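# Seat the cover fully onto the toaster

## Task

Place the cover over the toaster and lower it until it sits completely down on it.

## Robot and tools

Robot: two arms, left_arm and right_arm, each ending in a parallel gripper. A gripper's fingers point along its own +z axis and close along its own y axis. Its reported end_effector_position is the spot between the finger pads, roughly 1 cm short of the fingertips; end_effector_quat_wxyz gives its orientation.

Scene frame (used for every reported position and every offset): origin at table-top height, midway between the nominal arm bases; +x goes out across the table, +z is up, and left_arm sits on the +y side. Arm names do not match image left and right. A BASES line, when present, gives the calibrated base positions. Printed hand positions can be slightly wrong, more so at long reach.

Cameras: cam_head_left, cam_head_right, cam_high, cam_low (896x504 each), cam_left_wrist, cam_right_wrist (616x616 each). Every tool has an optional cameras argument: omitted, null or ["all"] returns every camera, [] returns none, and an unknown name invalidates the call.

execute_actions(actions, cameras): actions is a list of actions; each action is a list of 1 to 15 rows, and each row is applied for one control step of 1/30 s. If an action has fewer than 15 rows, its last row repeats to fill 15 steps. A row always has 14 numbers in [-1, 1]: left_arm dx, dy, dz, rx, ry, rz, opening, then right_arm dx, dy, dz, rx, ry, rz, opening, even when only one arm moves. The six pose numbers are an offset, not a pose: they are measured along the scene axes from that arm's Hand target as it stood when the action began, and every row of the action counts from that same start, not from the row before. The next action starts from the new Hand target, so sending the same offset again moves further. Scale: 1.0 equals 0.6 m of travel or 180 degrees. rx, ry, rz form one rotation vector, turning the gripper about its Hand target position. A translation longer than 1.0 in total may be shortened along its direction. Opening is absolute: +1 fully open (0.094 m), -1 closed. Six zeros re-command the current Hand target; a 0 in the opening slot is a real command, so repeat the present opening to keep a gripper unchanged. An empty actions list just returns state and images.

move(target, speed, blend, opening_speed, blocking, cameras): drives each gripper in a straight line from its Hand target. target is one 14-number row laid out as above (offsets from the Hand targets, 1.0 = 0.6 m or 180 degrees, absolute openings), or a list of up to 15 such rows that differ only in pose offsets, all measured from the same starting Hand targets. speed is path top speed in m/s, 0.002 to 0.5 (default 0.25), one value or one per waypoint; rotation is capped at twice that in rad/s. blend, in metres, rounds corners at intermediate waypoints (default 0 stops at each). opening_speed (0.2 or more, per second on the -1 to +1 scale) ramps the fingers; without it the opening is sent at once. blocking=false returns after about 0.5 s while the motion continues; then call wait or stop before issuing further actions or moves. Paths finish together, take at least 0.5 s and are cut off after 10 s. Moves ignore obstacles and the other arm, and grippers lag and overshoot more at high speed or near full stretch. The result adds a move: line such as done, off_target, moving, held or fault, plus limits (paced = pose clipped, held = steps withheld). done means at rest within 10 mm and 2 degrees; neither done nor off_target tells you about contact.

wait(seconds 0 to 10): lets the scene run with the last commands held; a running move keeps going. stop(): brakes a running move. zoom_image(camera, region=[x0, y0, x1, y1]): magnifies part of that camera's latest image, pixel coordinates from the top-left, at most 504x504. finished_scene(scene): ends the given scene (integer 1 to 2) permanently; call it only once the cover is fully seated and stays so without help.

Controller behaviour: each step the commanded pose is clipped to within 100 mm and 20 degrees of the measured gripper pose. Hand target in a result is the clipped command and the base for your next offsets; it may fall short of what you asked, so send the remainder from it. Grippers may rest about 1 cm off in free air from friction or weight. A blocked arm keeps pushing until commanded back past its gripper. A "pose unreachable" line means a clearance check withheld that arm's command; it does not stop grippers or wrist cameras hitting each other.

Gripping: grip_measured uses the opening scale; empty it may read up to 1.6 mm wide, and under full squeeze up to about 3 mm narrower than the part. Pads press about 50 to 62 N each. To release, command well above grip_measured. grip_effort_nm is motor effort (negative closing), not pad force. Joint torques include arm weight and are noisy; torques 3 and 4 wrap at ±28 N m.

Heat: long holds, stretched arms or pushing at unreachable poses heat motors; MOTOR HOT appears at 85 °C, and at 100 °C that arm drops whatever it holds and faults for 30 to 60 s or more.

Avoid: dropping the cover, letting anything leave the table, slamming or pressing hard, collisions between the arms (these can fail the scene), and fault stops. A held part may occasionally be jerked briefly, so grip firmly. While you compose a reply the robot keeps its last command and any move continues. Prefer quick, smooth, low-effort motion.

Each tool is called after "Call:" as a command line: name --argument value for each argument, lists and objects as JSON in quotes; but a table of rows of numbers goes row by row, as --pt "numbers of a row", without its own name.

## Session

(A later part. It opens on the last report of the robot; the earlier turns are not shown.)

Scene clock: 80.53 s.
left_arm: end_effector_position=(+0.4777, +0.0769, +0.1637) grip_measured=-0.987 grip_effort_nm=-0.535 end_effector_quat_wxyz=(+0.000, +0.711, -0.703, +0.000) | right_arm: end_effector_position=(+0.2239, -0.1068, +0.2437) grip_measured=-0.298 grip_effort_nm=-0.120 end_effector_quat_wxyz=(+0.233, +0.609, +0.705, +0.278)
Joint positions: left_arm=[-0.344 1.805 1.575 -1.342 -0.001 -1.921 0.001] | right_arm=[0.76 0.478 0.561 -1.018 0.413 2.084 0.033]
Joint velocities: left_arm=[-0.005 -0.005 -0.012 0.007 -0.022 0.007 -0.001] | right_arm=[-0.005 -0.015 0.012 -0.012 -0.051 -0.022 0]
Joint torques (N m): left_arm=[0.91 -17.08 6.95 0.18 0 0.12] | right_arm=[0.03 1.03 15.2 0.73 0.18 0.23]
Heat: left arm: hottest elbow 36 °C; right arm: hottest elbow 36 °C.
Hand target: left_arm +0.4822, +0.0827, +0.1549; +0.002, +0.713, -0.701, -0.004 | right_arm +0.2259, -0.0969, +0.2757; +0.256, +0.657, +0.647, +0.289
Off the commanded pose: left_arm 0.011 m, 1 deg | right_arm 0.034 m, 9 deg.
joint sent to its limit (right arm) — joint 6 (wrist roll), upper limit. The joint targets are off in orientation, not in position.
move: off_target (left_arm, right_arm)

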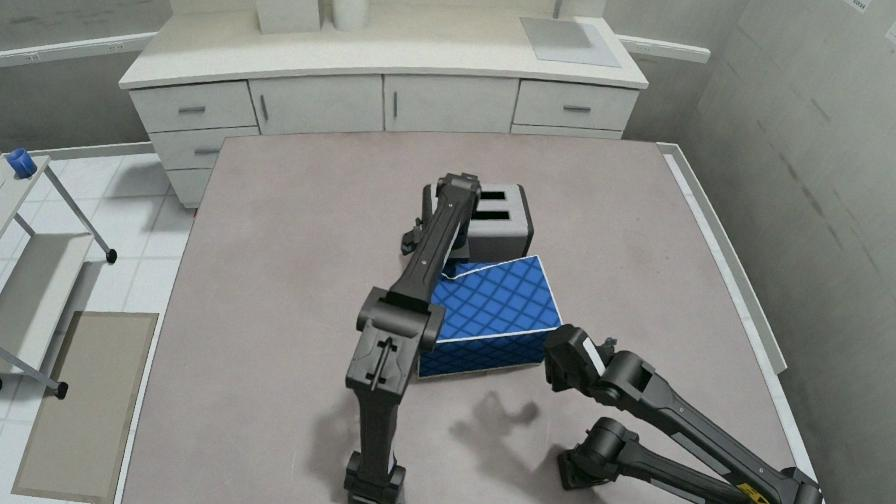

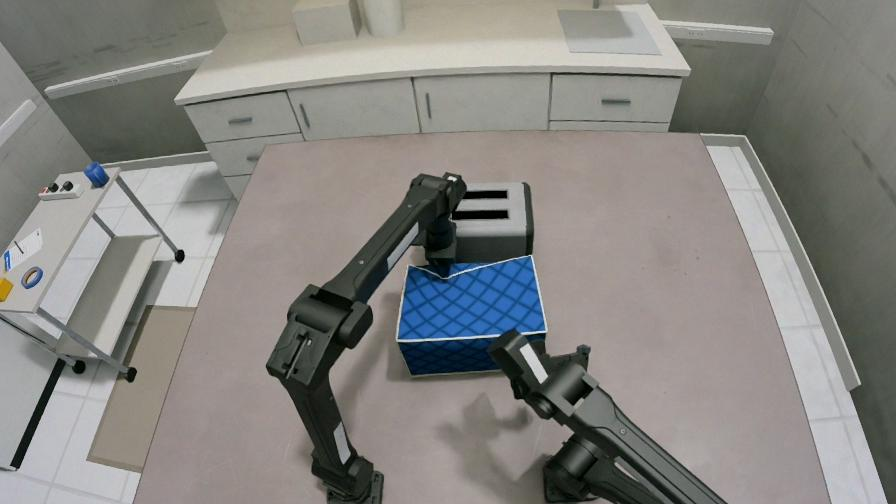

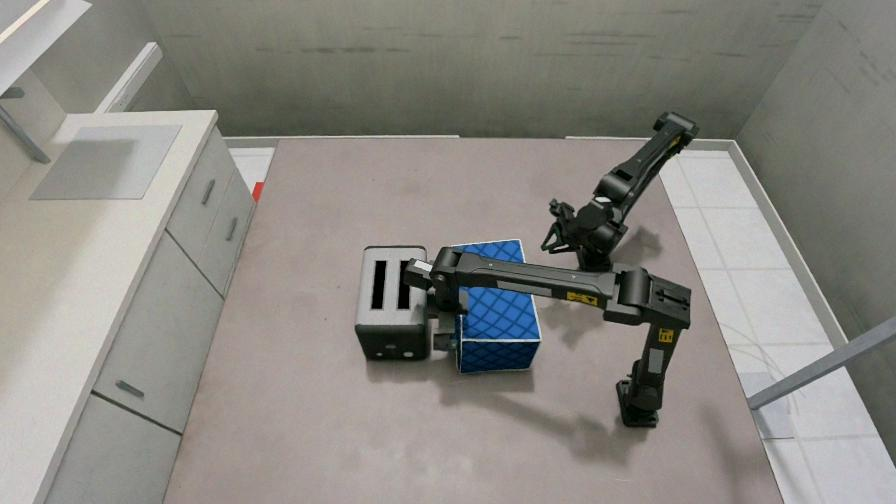

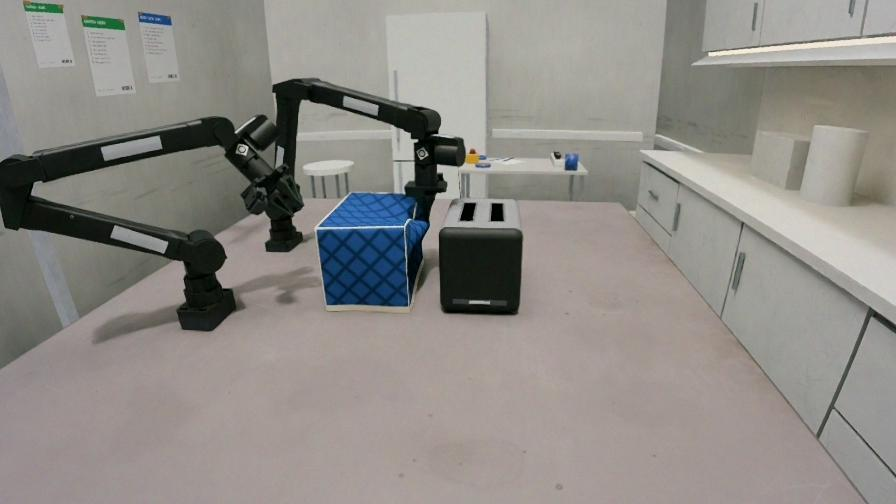

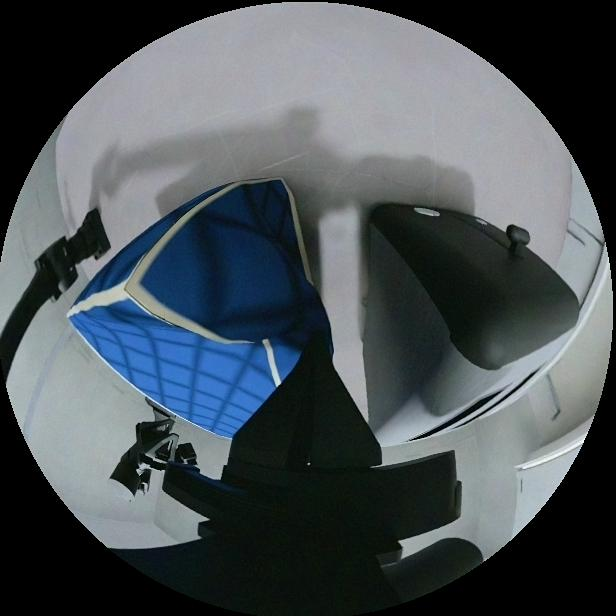

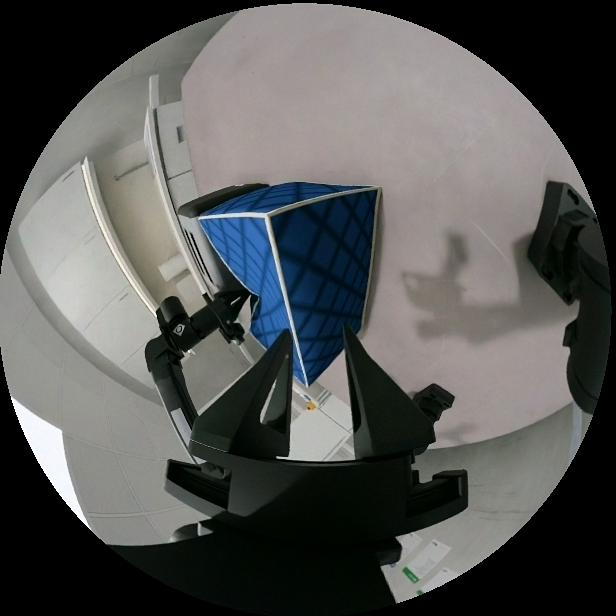

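Call:
move --target '[0,0,0.3,0,0,0,-1,-0.05,-0.1,0.1,0,0,0,-0.3]' --cameras '[]'

Call:
move --target '[-0.2,0.23,0,0,0,-0.5,0,0.24,-0.17,0,0,0,0.5,0]' --speed 0.35 --cameras '[]'

Call:
move --target '[0,0,0,-0.25,0,0,0,0,0,0,0,0,0,0]'

Scene clock: 93.93 s.
left_arm: end_effector_position=(+0.4760, +0.0774, +0.3105) grip_measured=-0.989 grip_effort_nm=-0.579 end_effector_quat_wxyz=(-0.007, +0.711, -0.703, +0.014) | right_arm: end_effector_position=(+0.1969, -0.1550, +0.3065) grip_measured=-0.298 grip_effort_nm=-0.115 end_effector_quat_wxyz=(+0.243, +0.636, +0.682, +0.266)
Joint positions: left_arm=[-0.344 1.76 1.9 -1.679 -0.001 -1.92 0.001] | right_arm=[0.682 0.365 0.715 -1.291 0.413 2.084 0.033]
Joint velocities: left_arm=[-0.015 0.005 -0.007 0.007 -0.037 -0.022 0] | right_arm=[-0.005 -0.005 0.007 -0.012 0.007 0.007 0]
Joint torques (N m): left_arm=[0.32 -19.43 10.3 -0.4 -0.02 0.1] | right_arm=[-1.9 1.9 14.49 0.7 0.3 0.21]
Heat: left arm: hottest elbow 37 °C; right arm: hottest elbow 37 °C.
Hand target: left_arm +0.4820, +0.0801, +0.3346; +0.003, +0.712, -0.702, -0.004 | right_arm +0.1968, -0.1564, +0.3368; +0.257, +0.657, +0.647, +0.289
Off the commanded pose: left_arm 0.026 m, 2 deg | right_arm 0.029 m, 6 deg.
joint sent to its limit (left arm) — joint 4 (wrist pitch), lower limit. The joint targets are off in orientation, not in position.
joint sent to its limit (right arm) — joint 6 (wrist roll), upper limit. The joint targets are off in orientation, not in position.
move: off_target (left_arm, right_arm)
No camera images: "cameras" was empty.

Scene clock: 97.27 s.
left_arm: end_effector_position=(+0.3688, +0.2119, +0.3238) grip_measured=-0.002 grip_effort_nm=0.120 end_effector_quat_wxyz=(+0.000, -0.005, +1.000, +0.006) | right_arm: end_effector_position=(+0.3293, -0.2527, +0.3197) grip_measured=-0.002 grip_effort_nm=0.105 end_effector_quat_wxyz=(+0.062, +0.059, +0.939, +0.333)
Joint positions: left_arm=[-0.124 1.416 1.524 -1.68 -0.012 -0.13 0.047] | right_arm=[-0.462 1.206 1.162 -1.672 -0.679 -0.351 0.047]
Joint velocities: left_arm=[0.005 -0.005 0.002 0.012 -0.007 -0.11 -0.001] | right_arm=[-0.005 0.005 0.012 -0.017 -0.007 0.022 0]
Joint torques (N m): left_arm=[1.2 -14.62 7.43 -0.42 0.11 0.16] | right_arm=[-0.73 -4.72 13.59 -0.28 -0.27 -0.11]
Heat: left arm: hottest elbow 37 °C; right arm: hottest elbow 37 °C.
Hand target: left_arm +0.3632, +0.2185, +0.3349; +0.002, -0.008, +1.000, +0.004 | right_arm +0.3419, -0.2589, +0.3337; -0.022, +0.007, +0.929, +0.371
Off the commanded pose: left_arm 0.014 m, 0 deg | right_arm 0.021 m, 13 deg.
joint sent to its limit (left arm) — joint 4 (wrist pitch), lower limit. The joint targets still meet the commanded pose.
joint sent to its limit (right arm) — joint 4 (wrist pitch), lower limit. The joint targets are off in position and orientation.
move: off_target (left_arm, right_arm)
No camera images: "cameras" was empty.

Scene clock: 99.60 s.
left_arm: end_effector_position=(+0.3665, +0.2137, +0.3305) grip_measured=-0.002 grip_effort_nm=0.115 end_effector_quat_wxyz=(+0.018, -0.019, +0.928, -0.372) | right_arm: end_effector_position=(+0.3293, -0.2528, +0.3196) grip_measured=-0.002 grip_effort_nm=0.100 end_effector_quat_wxyz=(+0.062, +0.058, +0.939, +0.333)
Joint positions: left_arm=[0.179 1.414 1.413 -1.68 0.757 0.187 0.047] | right_arm=[-0.462 1.206 1.162 -1.672 -0.678 -0.352 0.047]
Joint velocities: left_arm=[-0.015 -0.015 -0.012 -0.012 0.022 -0.051 0] | right_arm=[0.005 -0.024 -0.032 0.027 -0.022 -0.037 -0.001]
Joint torques (N m): left_arm=[0.79 -13.22 7.25 -0.5 0.61 0.22] | right_arm=[-0.79 -4.6 13.64 -0.25 -0.27 -0.11]
Heat: left arm: hottest elbow 37 °C; right arm: hottest elbow 37 °C.
Hand target: left_arm +0.3639, +0.2185, +0.3366; -0.002, -0.008, +0.925, -0.379 | right_arm +0.3419, -0.2589, +0.3337; -0.022, +0.006, +0.929, +0.371
Off the commanded pose: left_arm 0.007 m, 3 deg | right_arm 0.020 m, 12 deg.
joint sent to its limit (left arm) — joint 4 (wrist pitch), lower limit. The joint targets are off in orientation, not in position.
joint sent to its limit (right arm) — joint 4 (wrist pitch), lower limit. The joint targets are off in orientation, not in position.
move: off_target (left_arm, right_arm)

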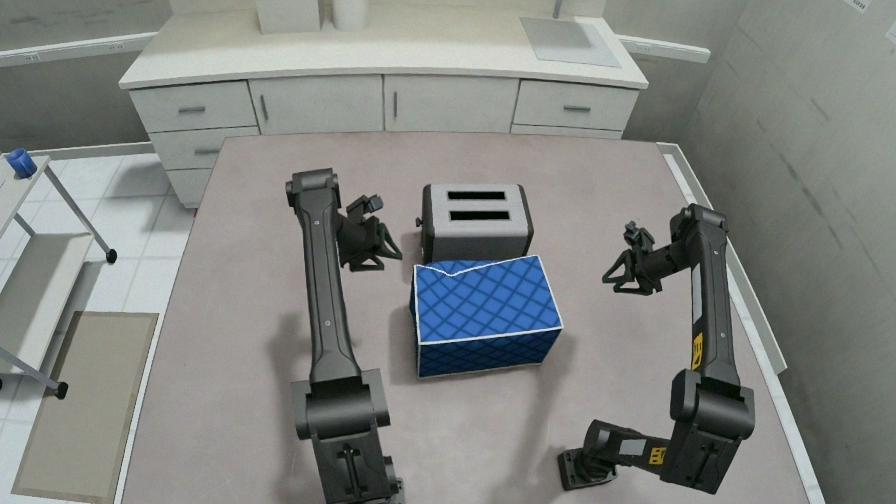

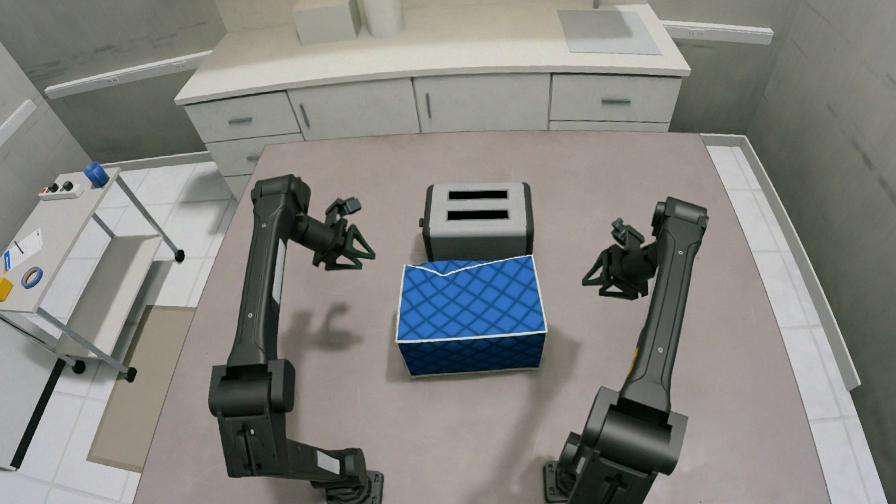

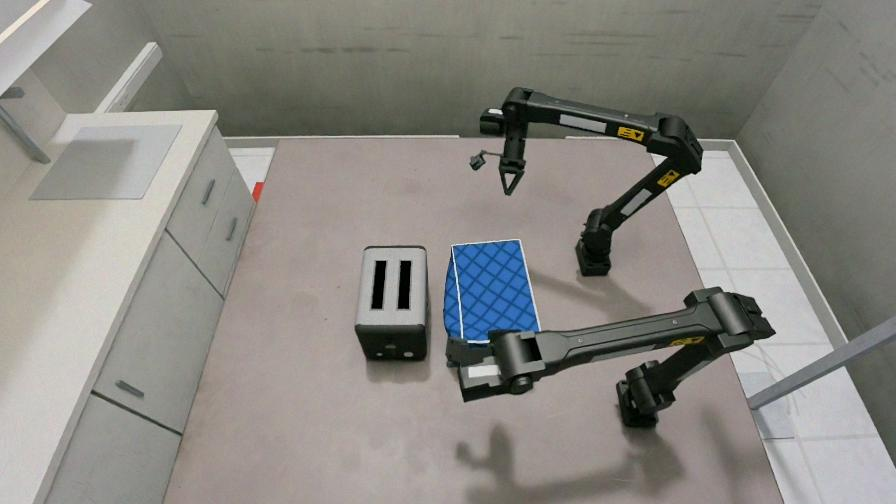

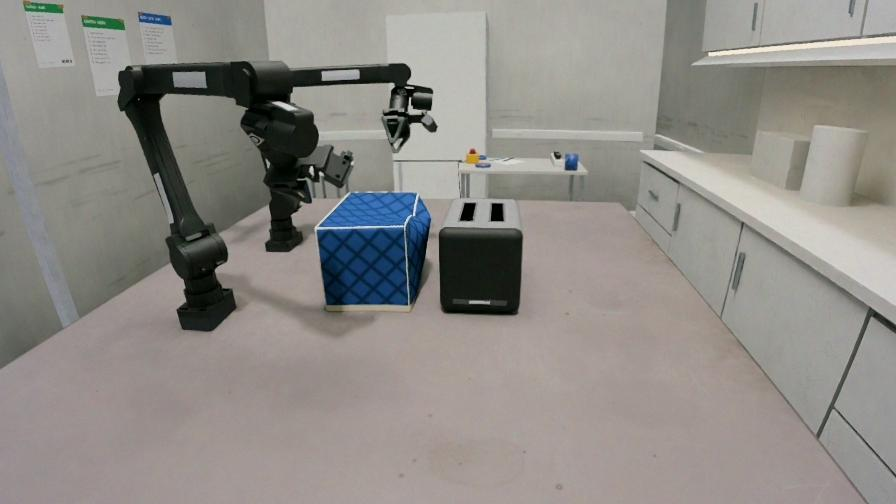

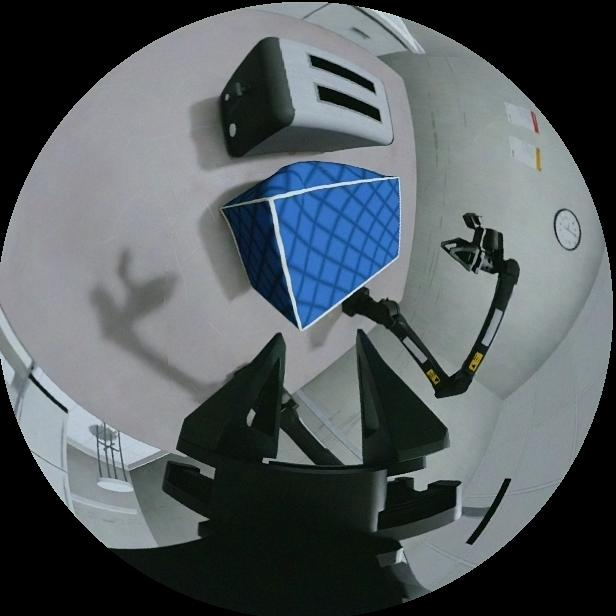

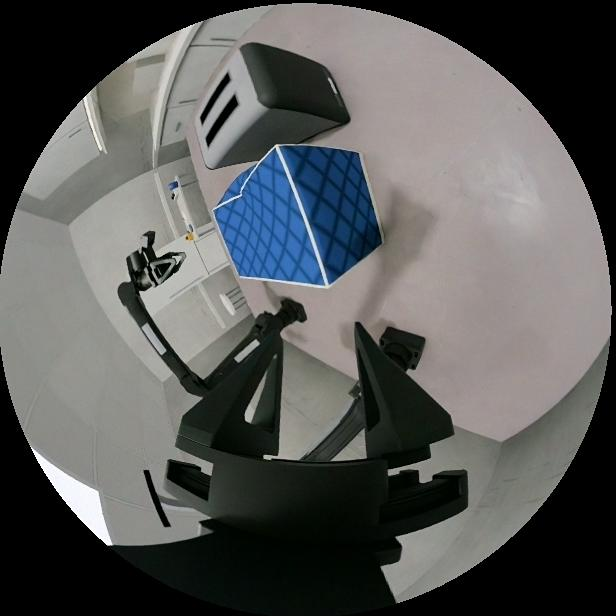

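Call:
move --target '[-0.007,-0.08,-0.155,0,0,0,0,0.035,0.085,-0.145,0,0,0,0]'

Scene clock: 104.90 s.
left_arm: end_effector_position=(+0.3558, +0.1769, +0.2454) grip_measured=-0.002 grip_effort_nm=0.115 end_effector_quat_wxyz=(-0.001, -0.009, +0.926, -0.377) | right_arm: end_effector_position=(+0.3604, -0.2106, +0.2518) grip_measured=-0.002 grip_effort_nm=0.115 end_effector_quat_wxyz=(-0.017, +0.014, +0.929, +0.369)
Joint positions: left_arm=[0.092 1.414 1.186 -1.431 0.769 0.113 0.047] | right_arm=[-0.317 1.39 1.124 -1.586 -0.712 -0.355 0.047]
Joint velocities: left_arm=[-0.005 -0.005 0.002 0.002 0.007 -0.11 0.002] | right_arm=[-0.005 0.005 0.007 0.012 0.037 0.007 -0.001]
Joint torques (N m): left_arm=[-0.97 -11.05 7.15 0.16 0.6 0] | right_arm=[-0.15 -7.18 7.86 -0.03 -0.63 -0.08]
Heat: left arm: hottest elbow 37 °C; right arm: hottest elbow 38 °C.
Hand target: left_arm +0.3591, +0.1721, +0.2432; -0.003, -0.008, +0.926, -0.379 | right_arm +0.3620, -0.2068, +0.2465; -0.021, +0.006, +0.928, +0.372
Off the commanded pose: left_arm 0.008 m, 0 deg | right_arm 0.006 m, 1 deg.
move: done

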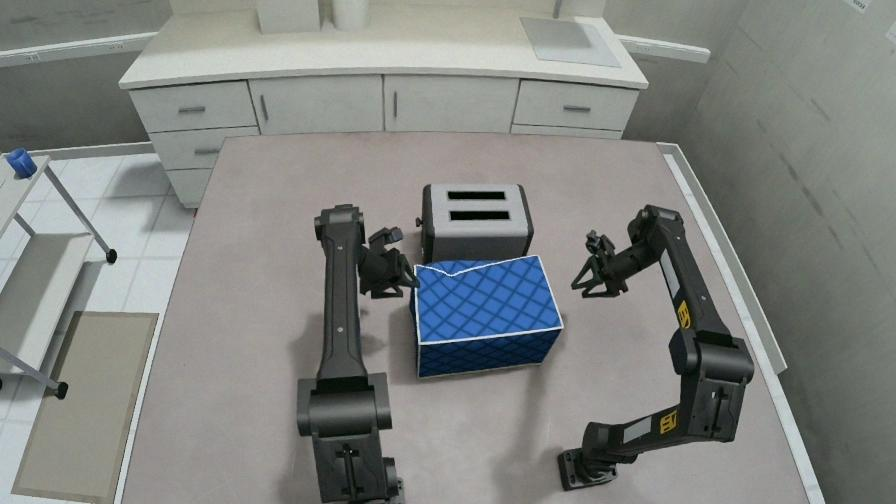

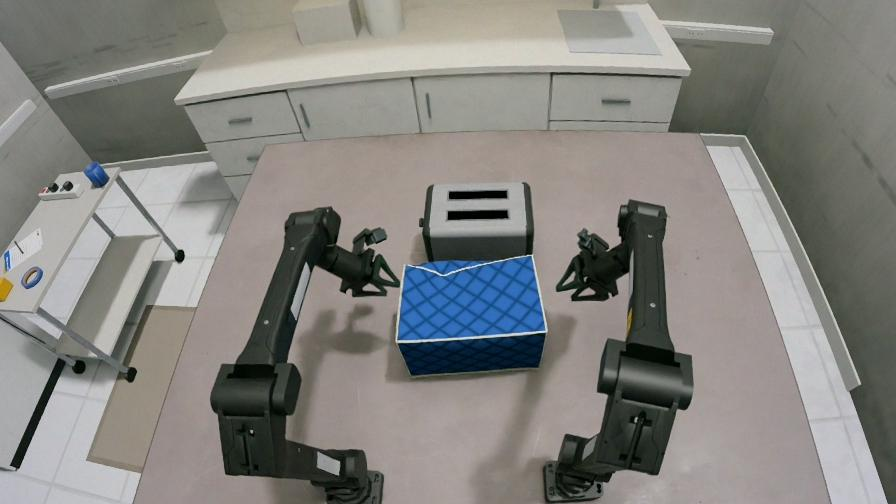

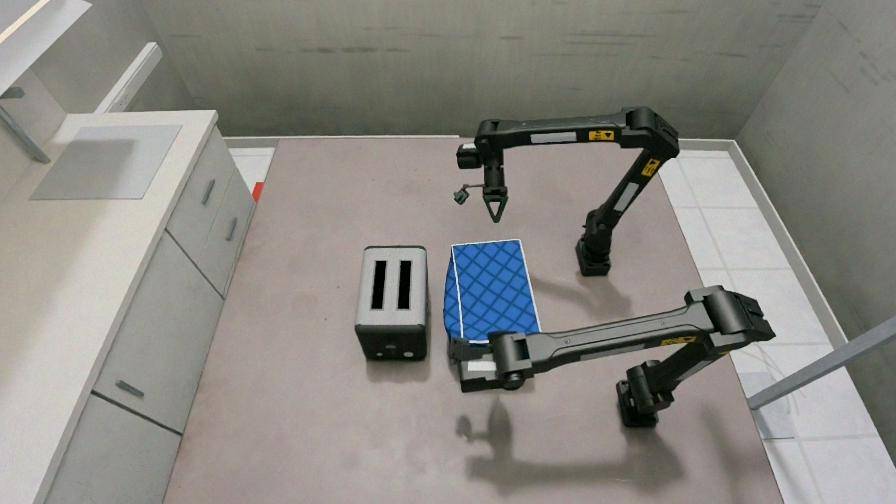

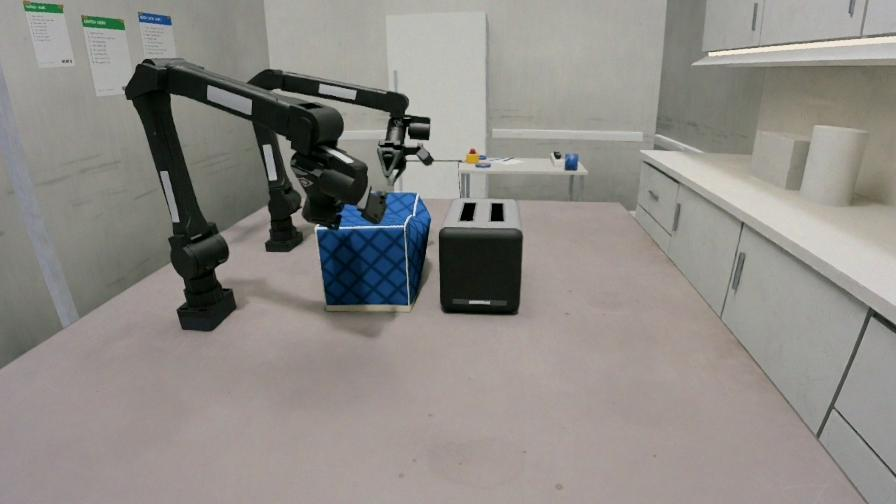

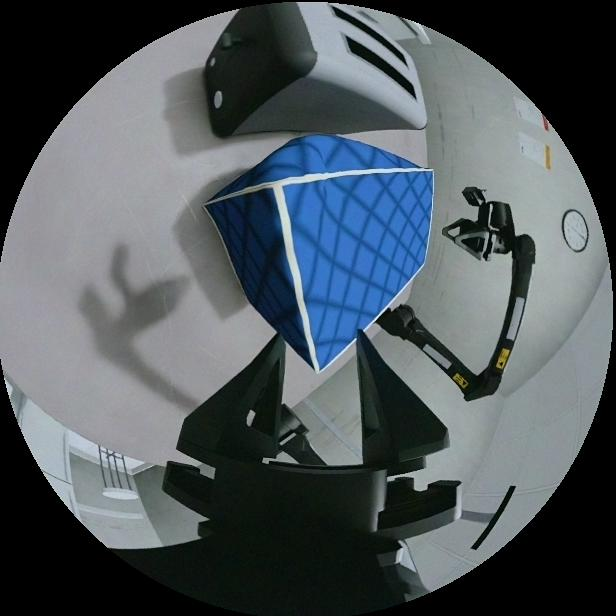

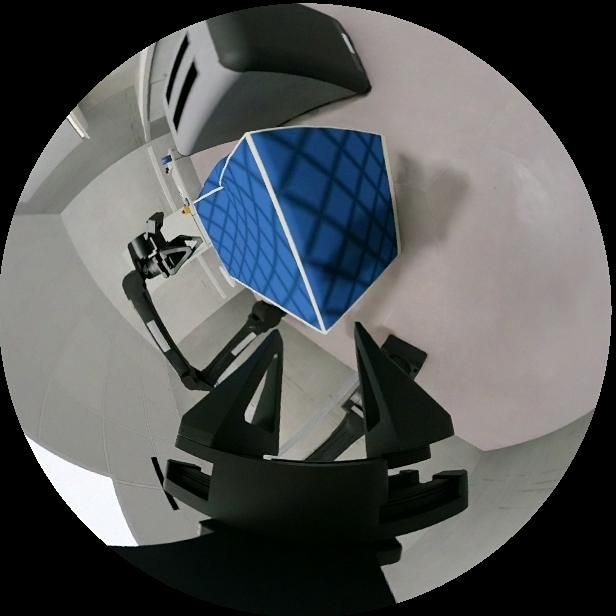

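Call:
move --target '[0.007,-0.092,-0.095,0,0,0,0,0,0.085,-0.1,0,0,0,0]' --speed 0.12

Scene clock: 110.27 s.
left_arm: end_effector_position=(+0.3597, +0.1244, +0.1903) grip_measured=-0.002 grip_effort_nm=0.110 end_effector_quat_wxyz=(+0.000, -0.009, +0.926, -0.378) | right_arm: end_effector_position=(+0.3634, -0.1596, +0.1967) grip_measured=-0.002 grip_effort_nm=0.105 end_effector_quat_wxyz=(-0.006, -0.001, +0.929, +0.370)
Joint positions: left_arm=[-0.04 1.438 1.059 -1.147 0.774 -0.073 0.047] | right_arm=[-0.18 1.39 0.975 -1.306 -0.747 -0.204 0.047]
Joint velocities: left_arm=[-0.015 -0.005 0.002 0.002 -0.007 -0.007 0] | right_arm=[-0.005 -0.005 -0.017 0.002 0.066 0.037 -0.001]
Joint torques (N m): left_arm=[-1.14 -10.81 6.95 0.53 0.53 0.03] | right_arm=[-0.03 -6.36 6.99 0.16 -0.66 0.2]
Heat: left arm: hottest elbow 37 °C; right arm: hottest elbow 37 °C.
Hand target: left_arm +0.3624, +0.1181, +0.1856; -0.004, -0.007, +0.926, -0.379 | right_arm +0.3613, -0.1549, +0.1873; -0.021, +0.006, +0.927, +0.374
Off the commanded pose: left_arm 0.009 m, 0 deg | right_arm 0.011 m, 2 deg.
move: off_target (right_arm)

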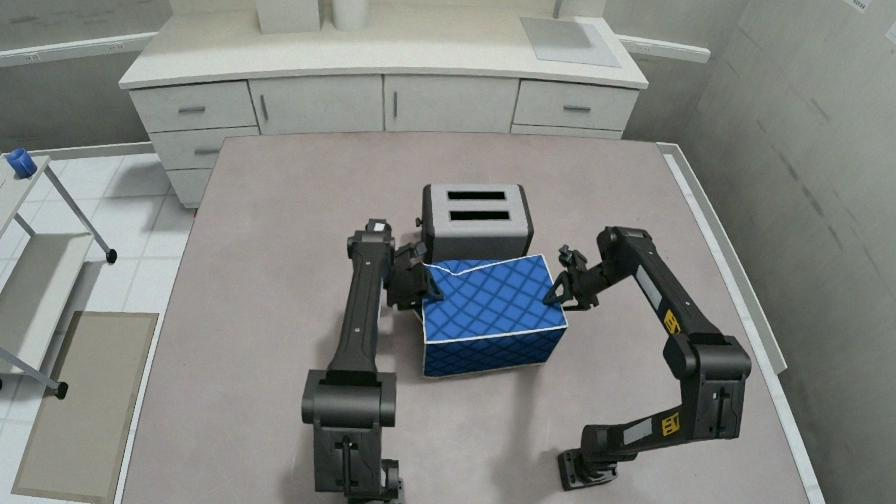

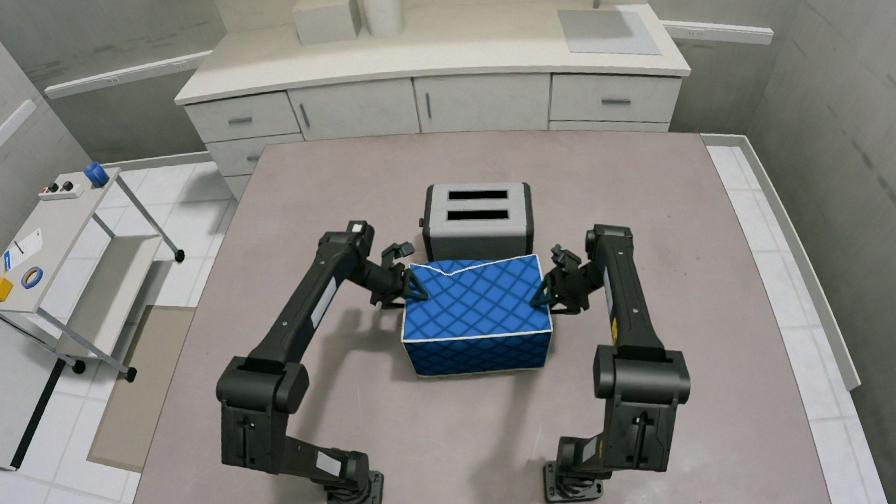

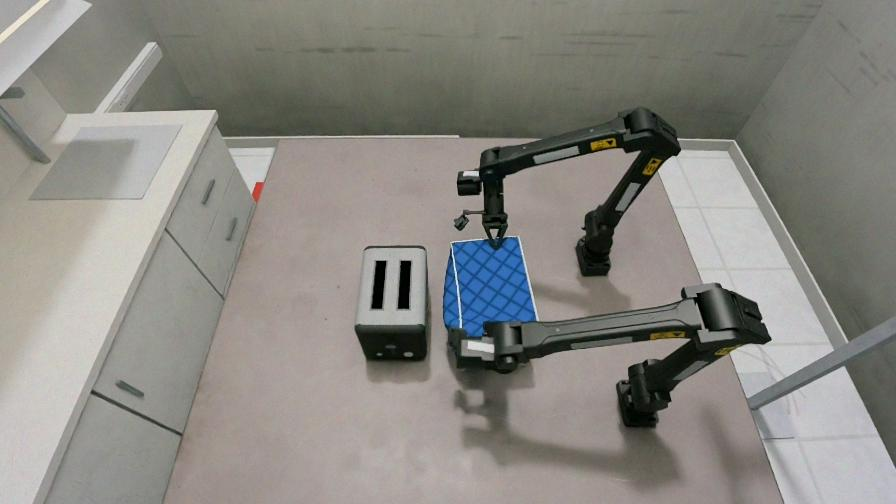

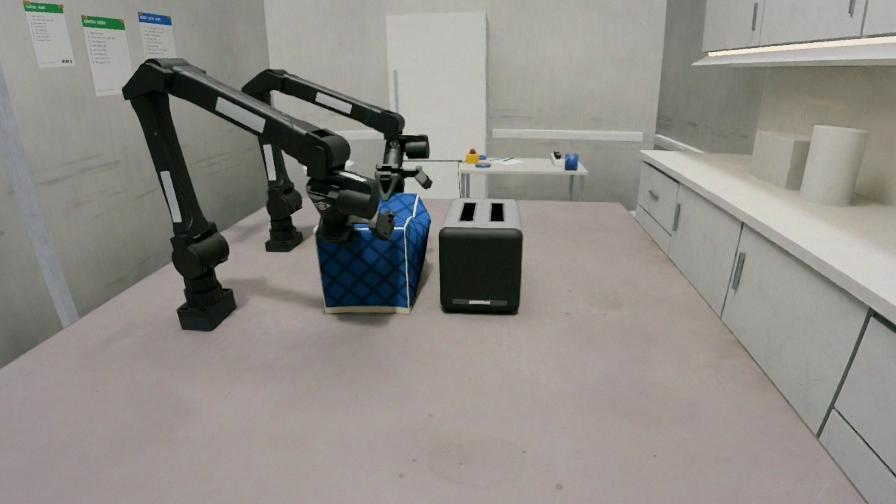

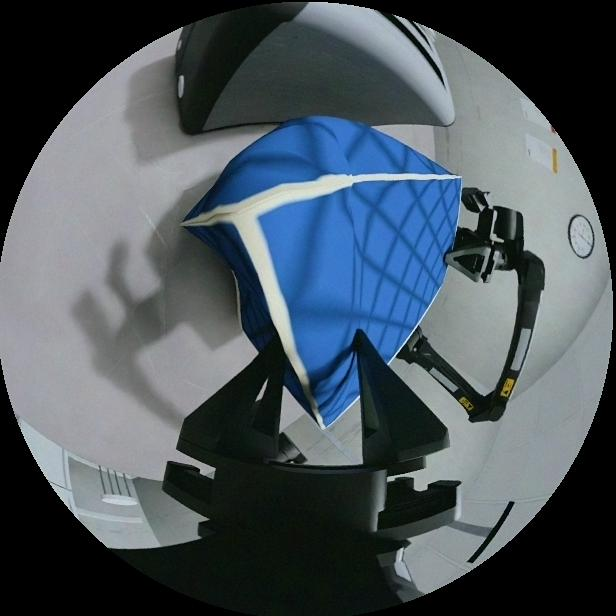

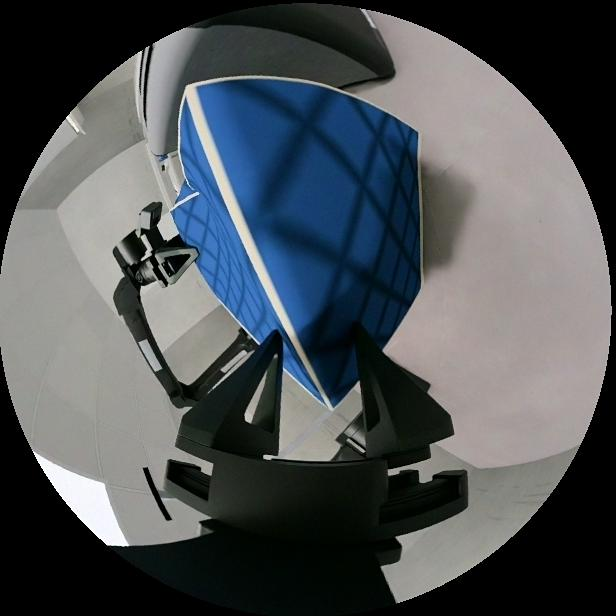

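Call:
move --target '[0,-0.008,-0.008,0,0,0,-1,0,0.014,-0.016,0,0,0,-1]' --opening_speed 1.5

Scene clock: 123.40 s.
left_arm: end_effector_position=(+0.3601, +0.1191, +0.1875) grip_measured=-0.892 grip_effort_nm=-1.028 end_effector_quat_wxyz=(+0.003, -0.008, +0.926, -0.378) | right_arm: end_effector_position=(+0.3641, -0.1503, +0.1902) grip_measured=-0.917 grip_effort_nm=-1.018 end_effector_quat_wxyz=(-0.003, -0.002, +0.928, +0.373)
Joint positions: left_arm=[-0.053 1.438 1.051 -1.122 0.774 -0.09 0.005] | right_arm=[-0.156 1.39 0.955 -1.26 -0.757 -0.174 0.004]
Joint velocities: left_arm=[-0.015 -0.005 -0.002 -0.007 -0.081 -0.037 0] | right_arm=[0.005 0.005 0.017 -0.022 -0.066 -0.007 -0.001]
Joint torques (N m): left_arm=[-1.2 -10.58 6.89 0.51 0.48 0.04] | right_arm=[-0.09 -6.01 6.68 0.25 -0.44 0.21]
Heat: left arm: hottest elbow 37 °C; right arm: hottest elbow 36 °C.
Hand target: left_arm +0.3623, +0.1135, +0.1807; -0.005, -0.008, +0.926, -0.379 | right_arm +0.3612, -0.1464, +0.1778; -0.021, +0.006, +0.927, +0.374
Off the commanded pose: left_arm 0.009 m, 1 deg | right_arm 0.013 m, 2 deg.
move: off_target (right_arm)

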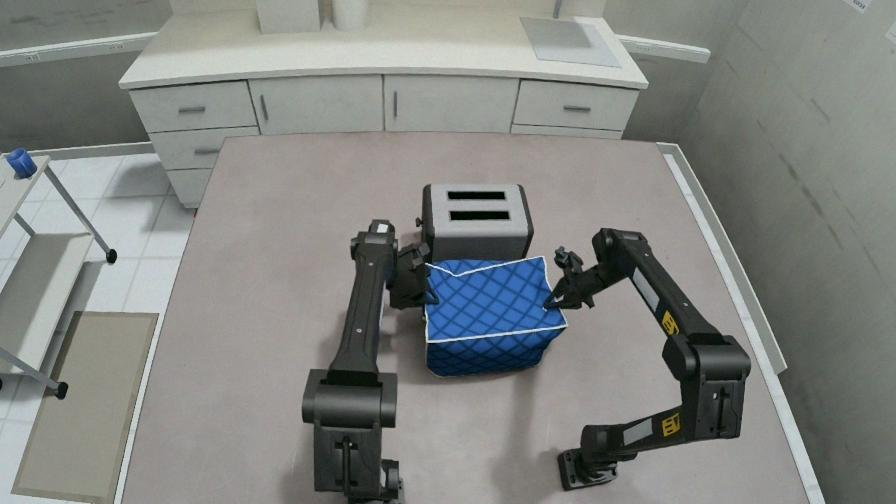

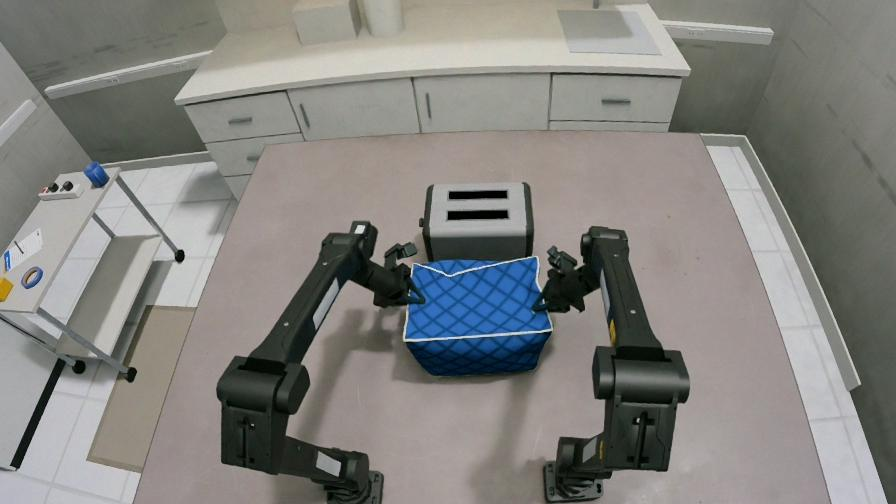

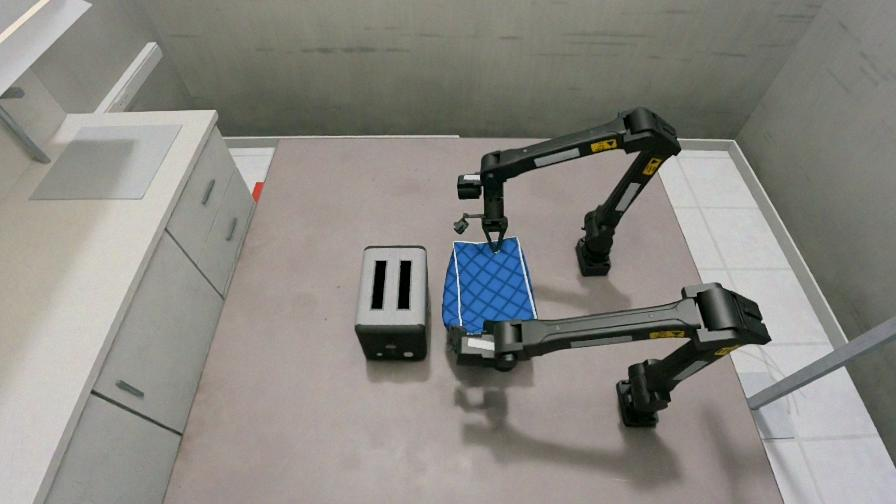

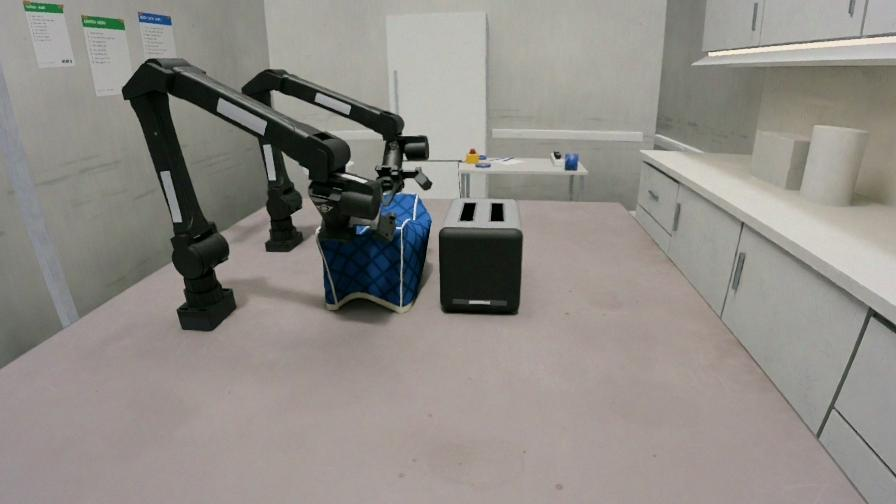

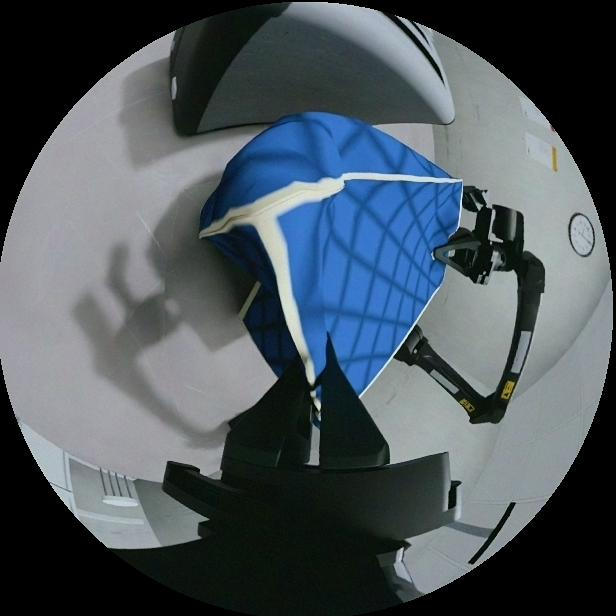

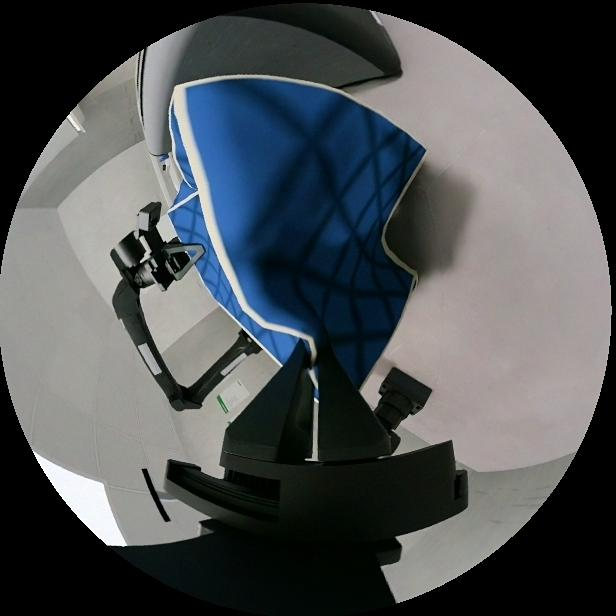

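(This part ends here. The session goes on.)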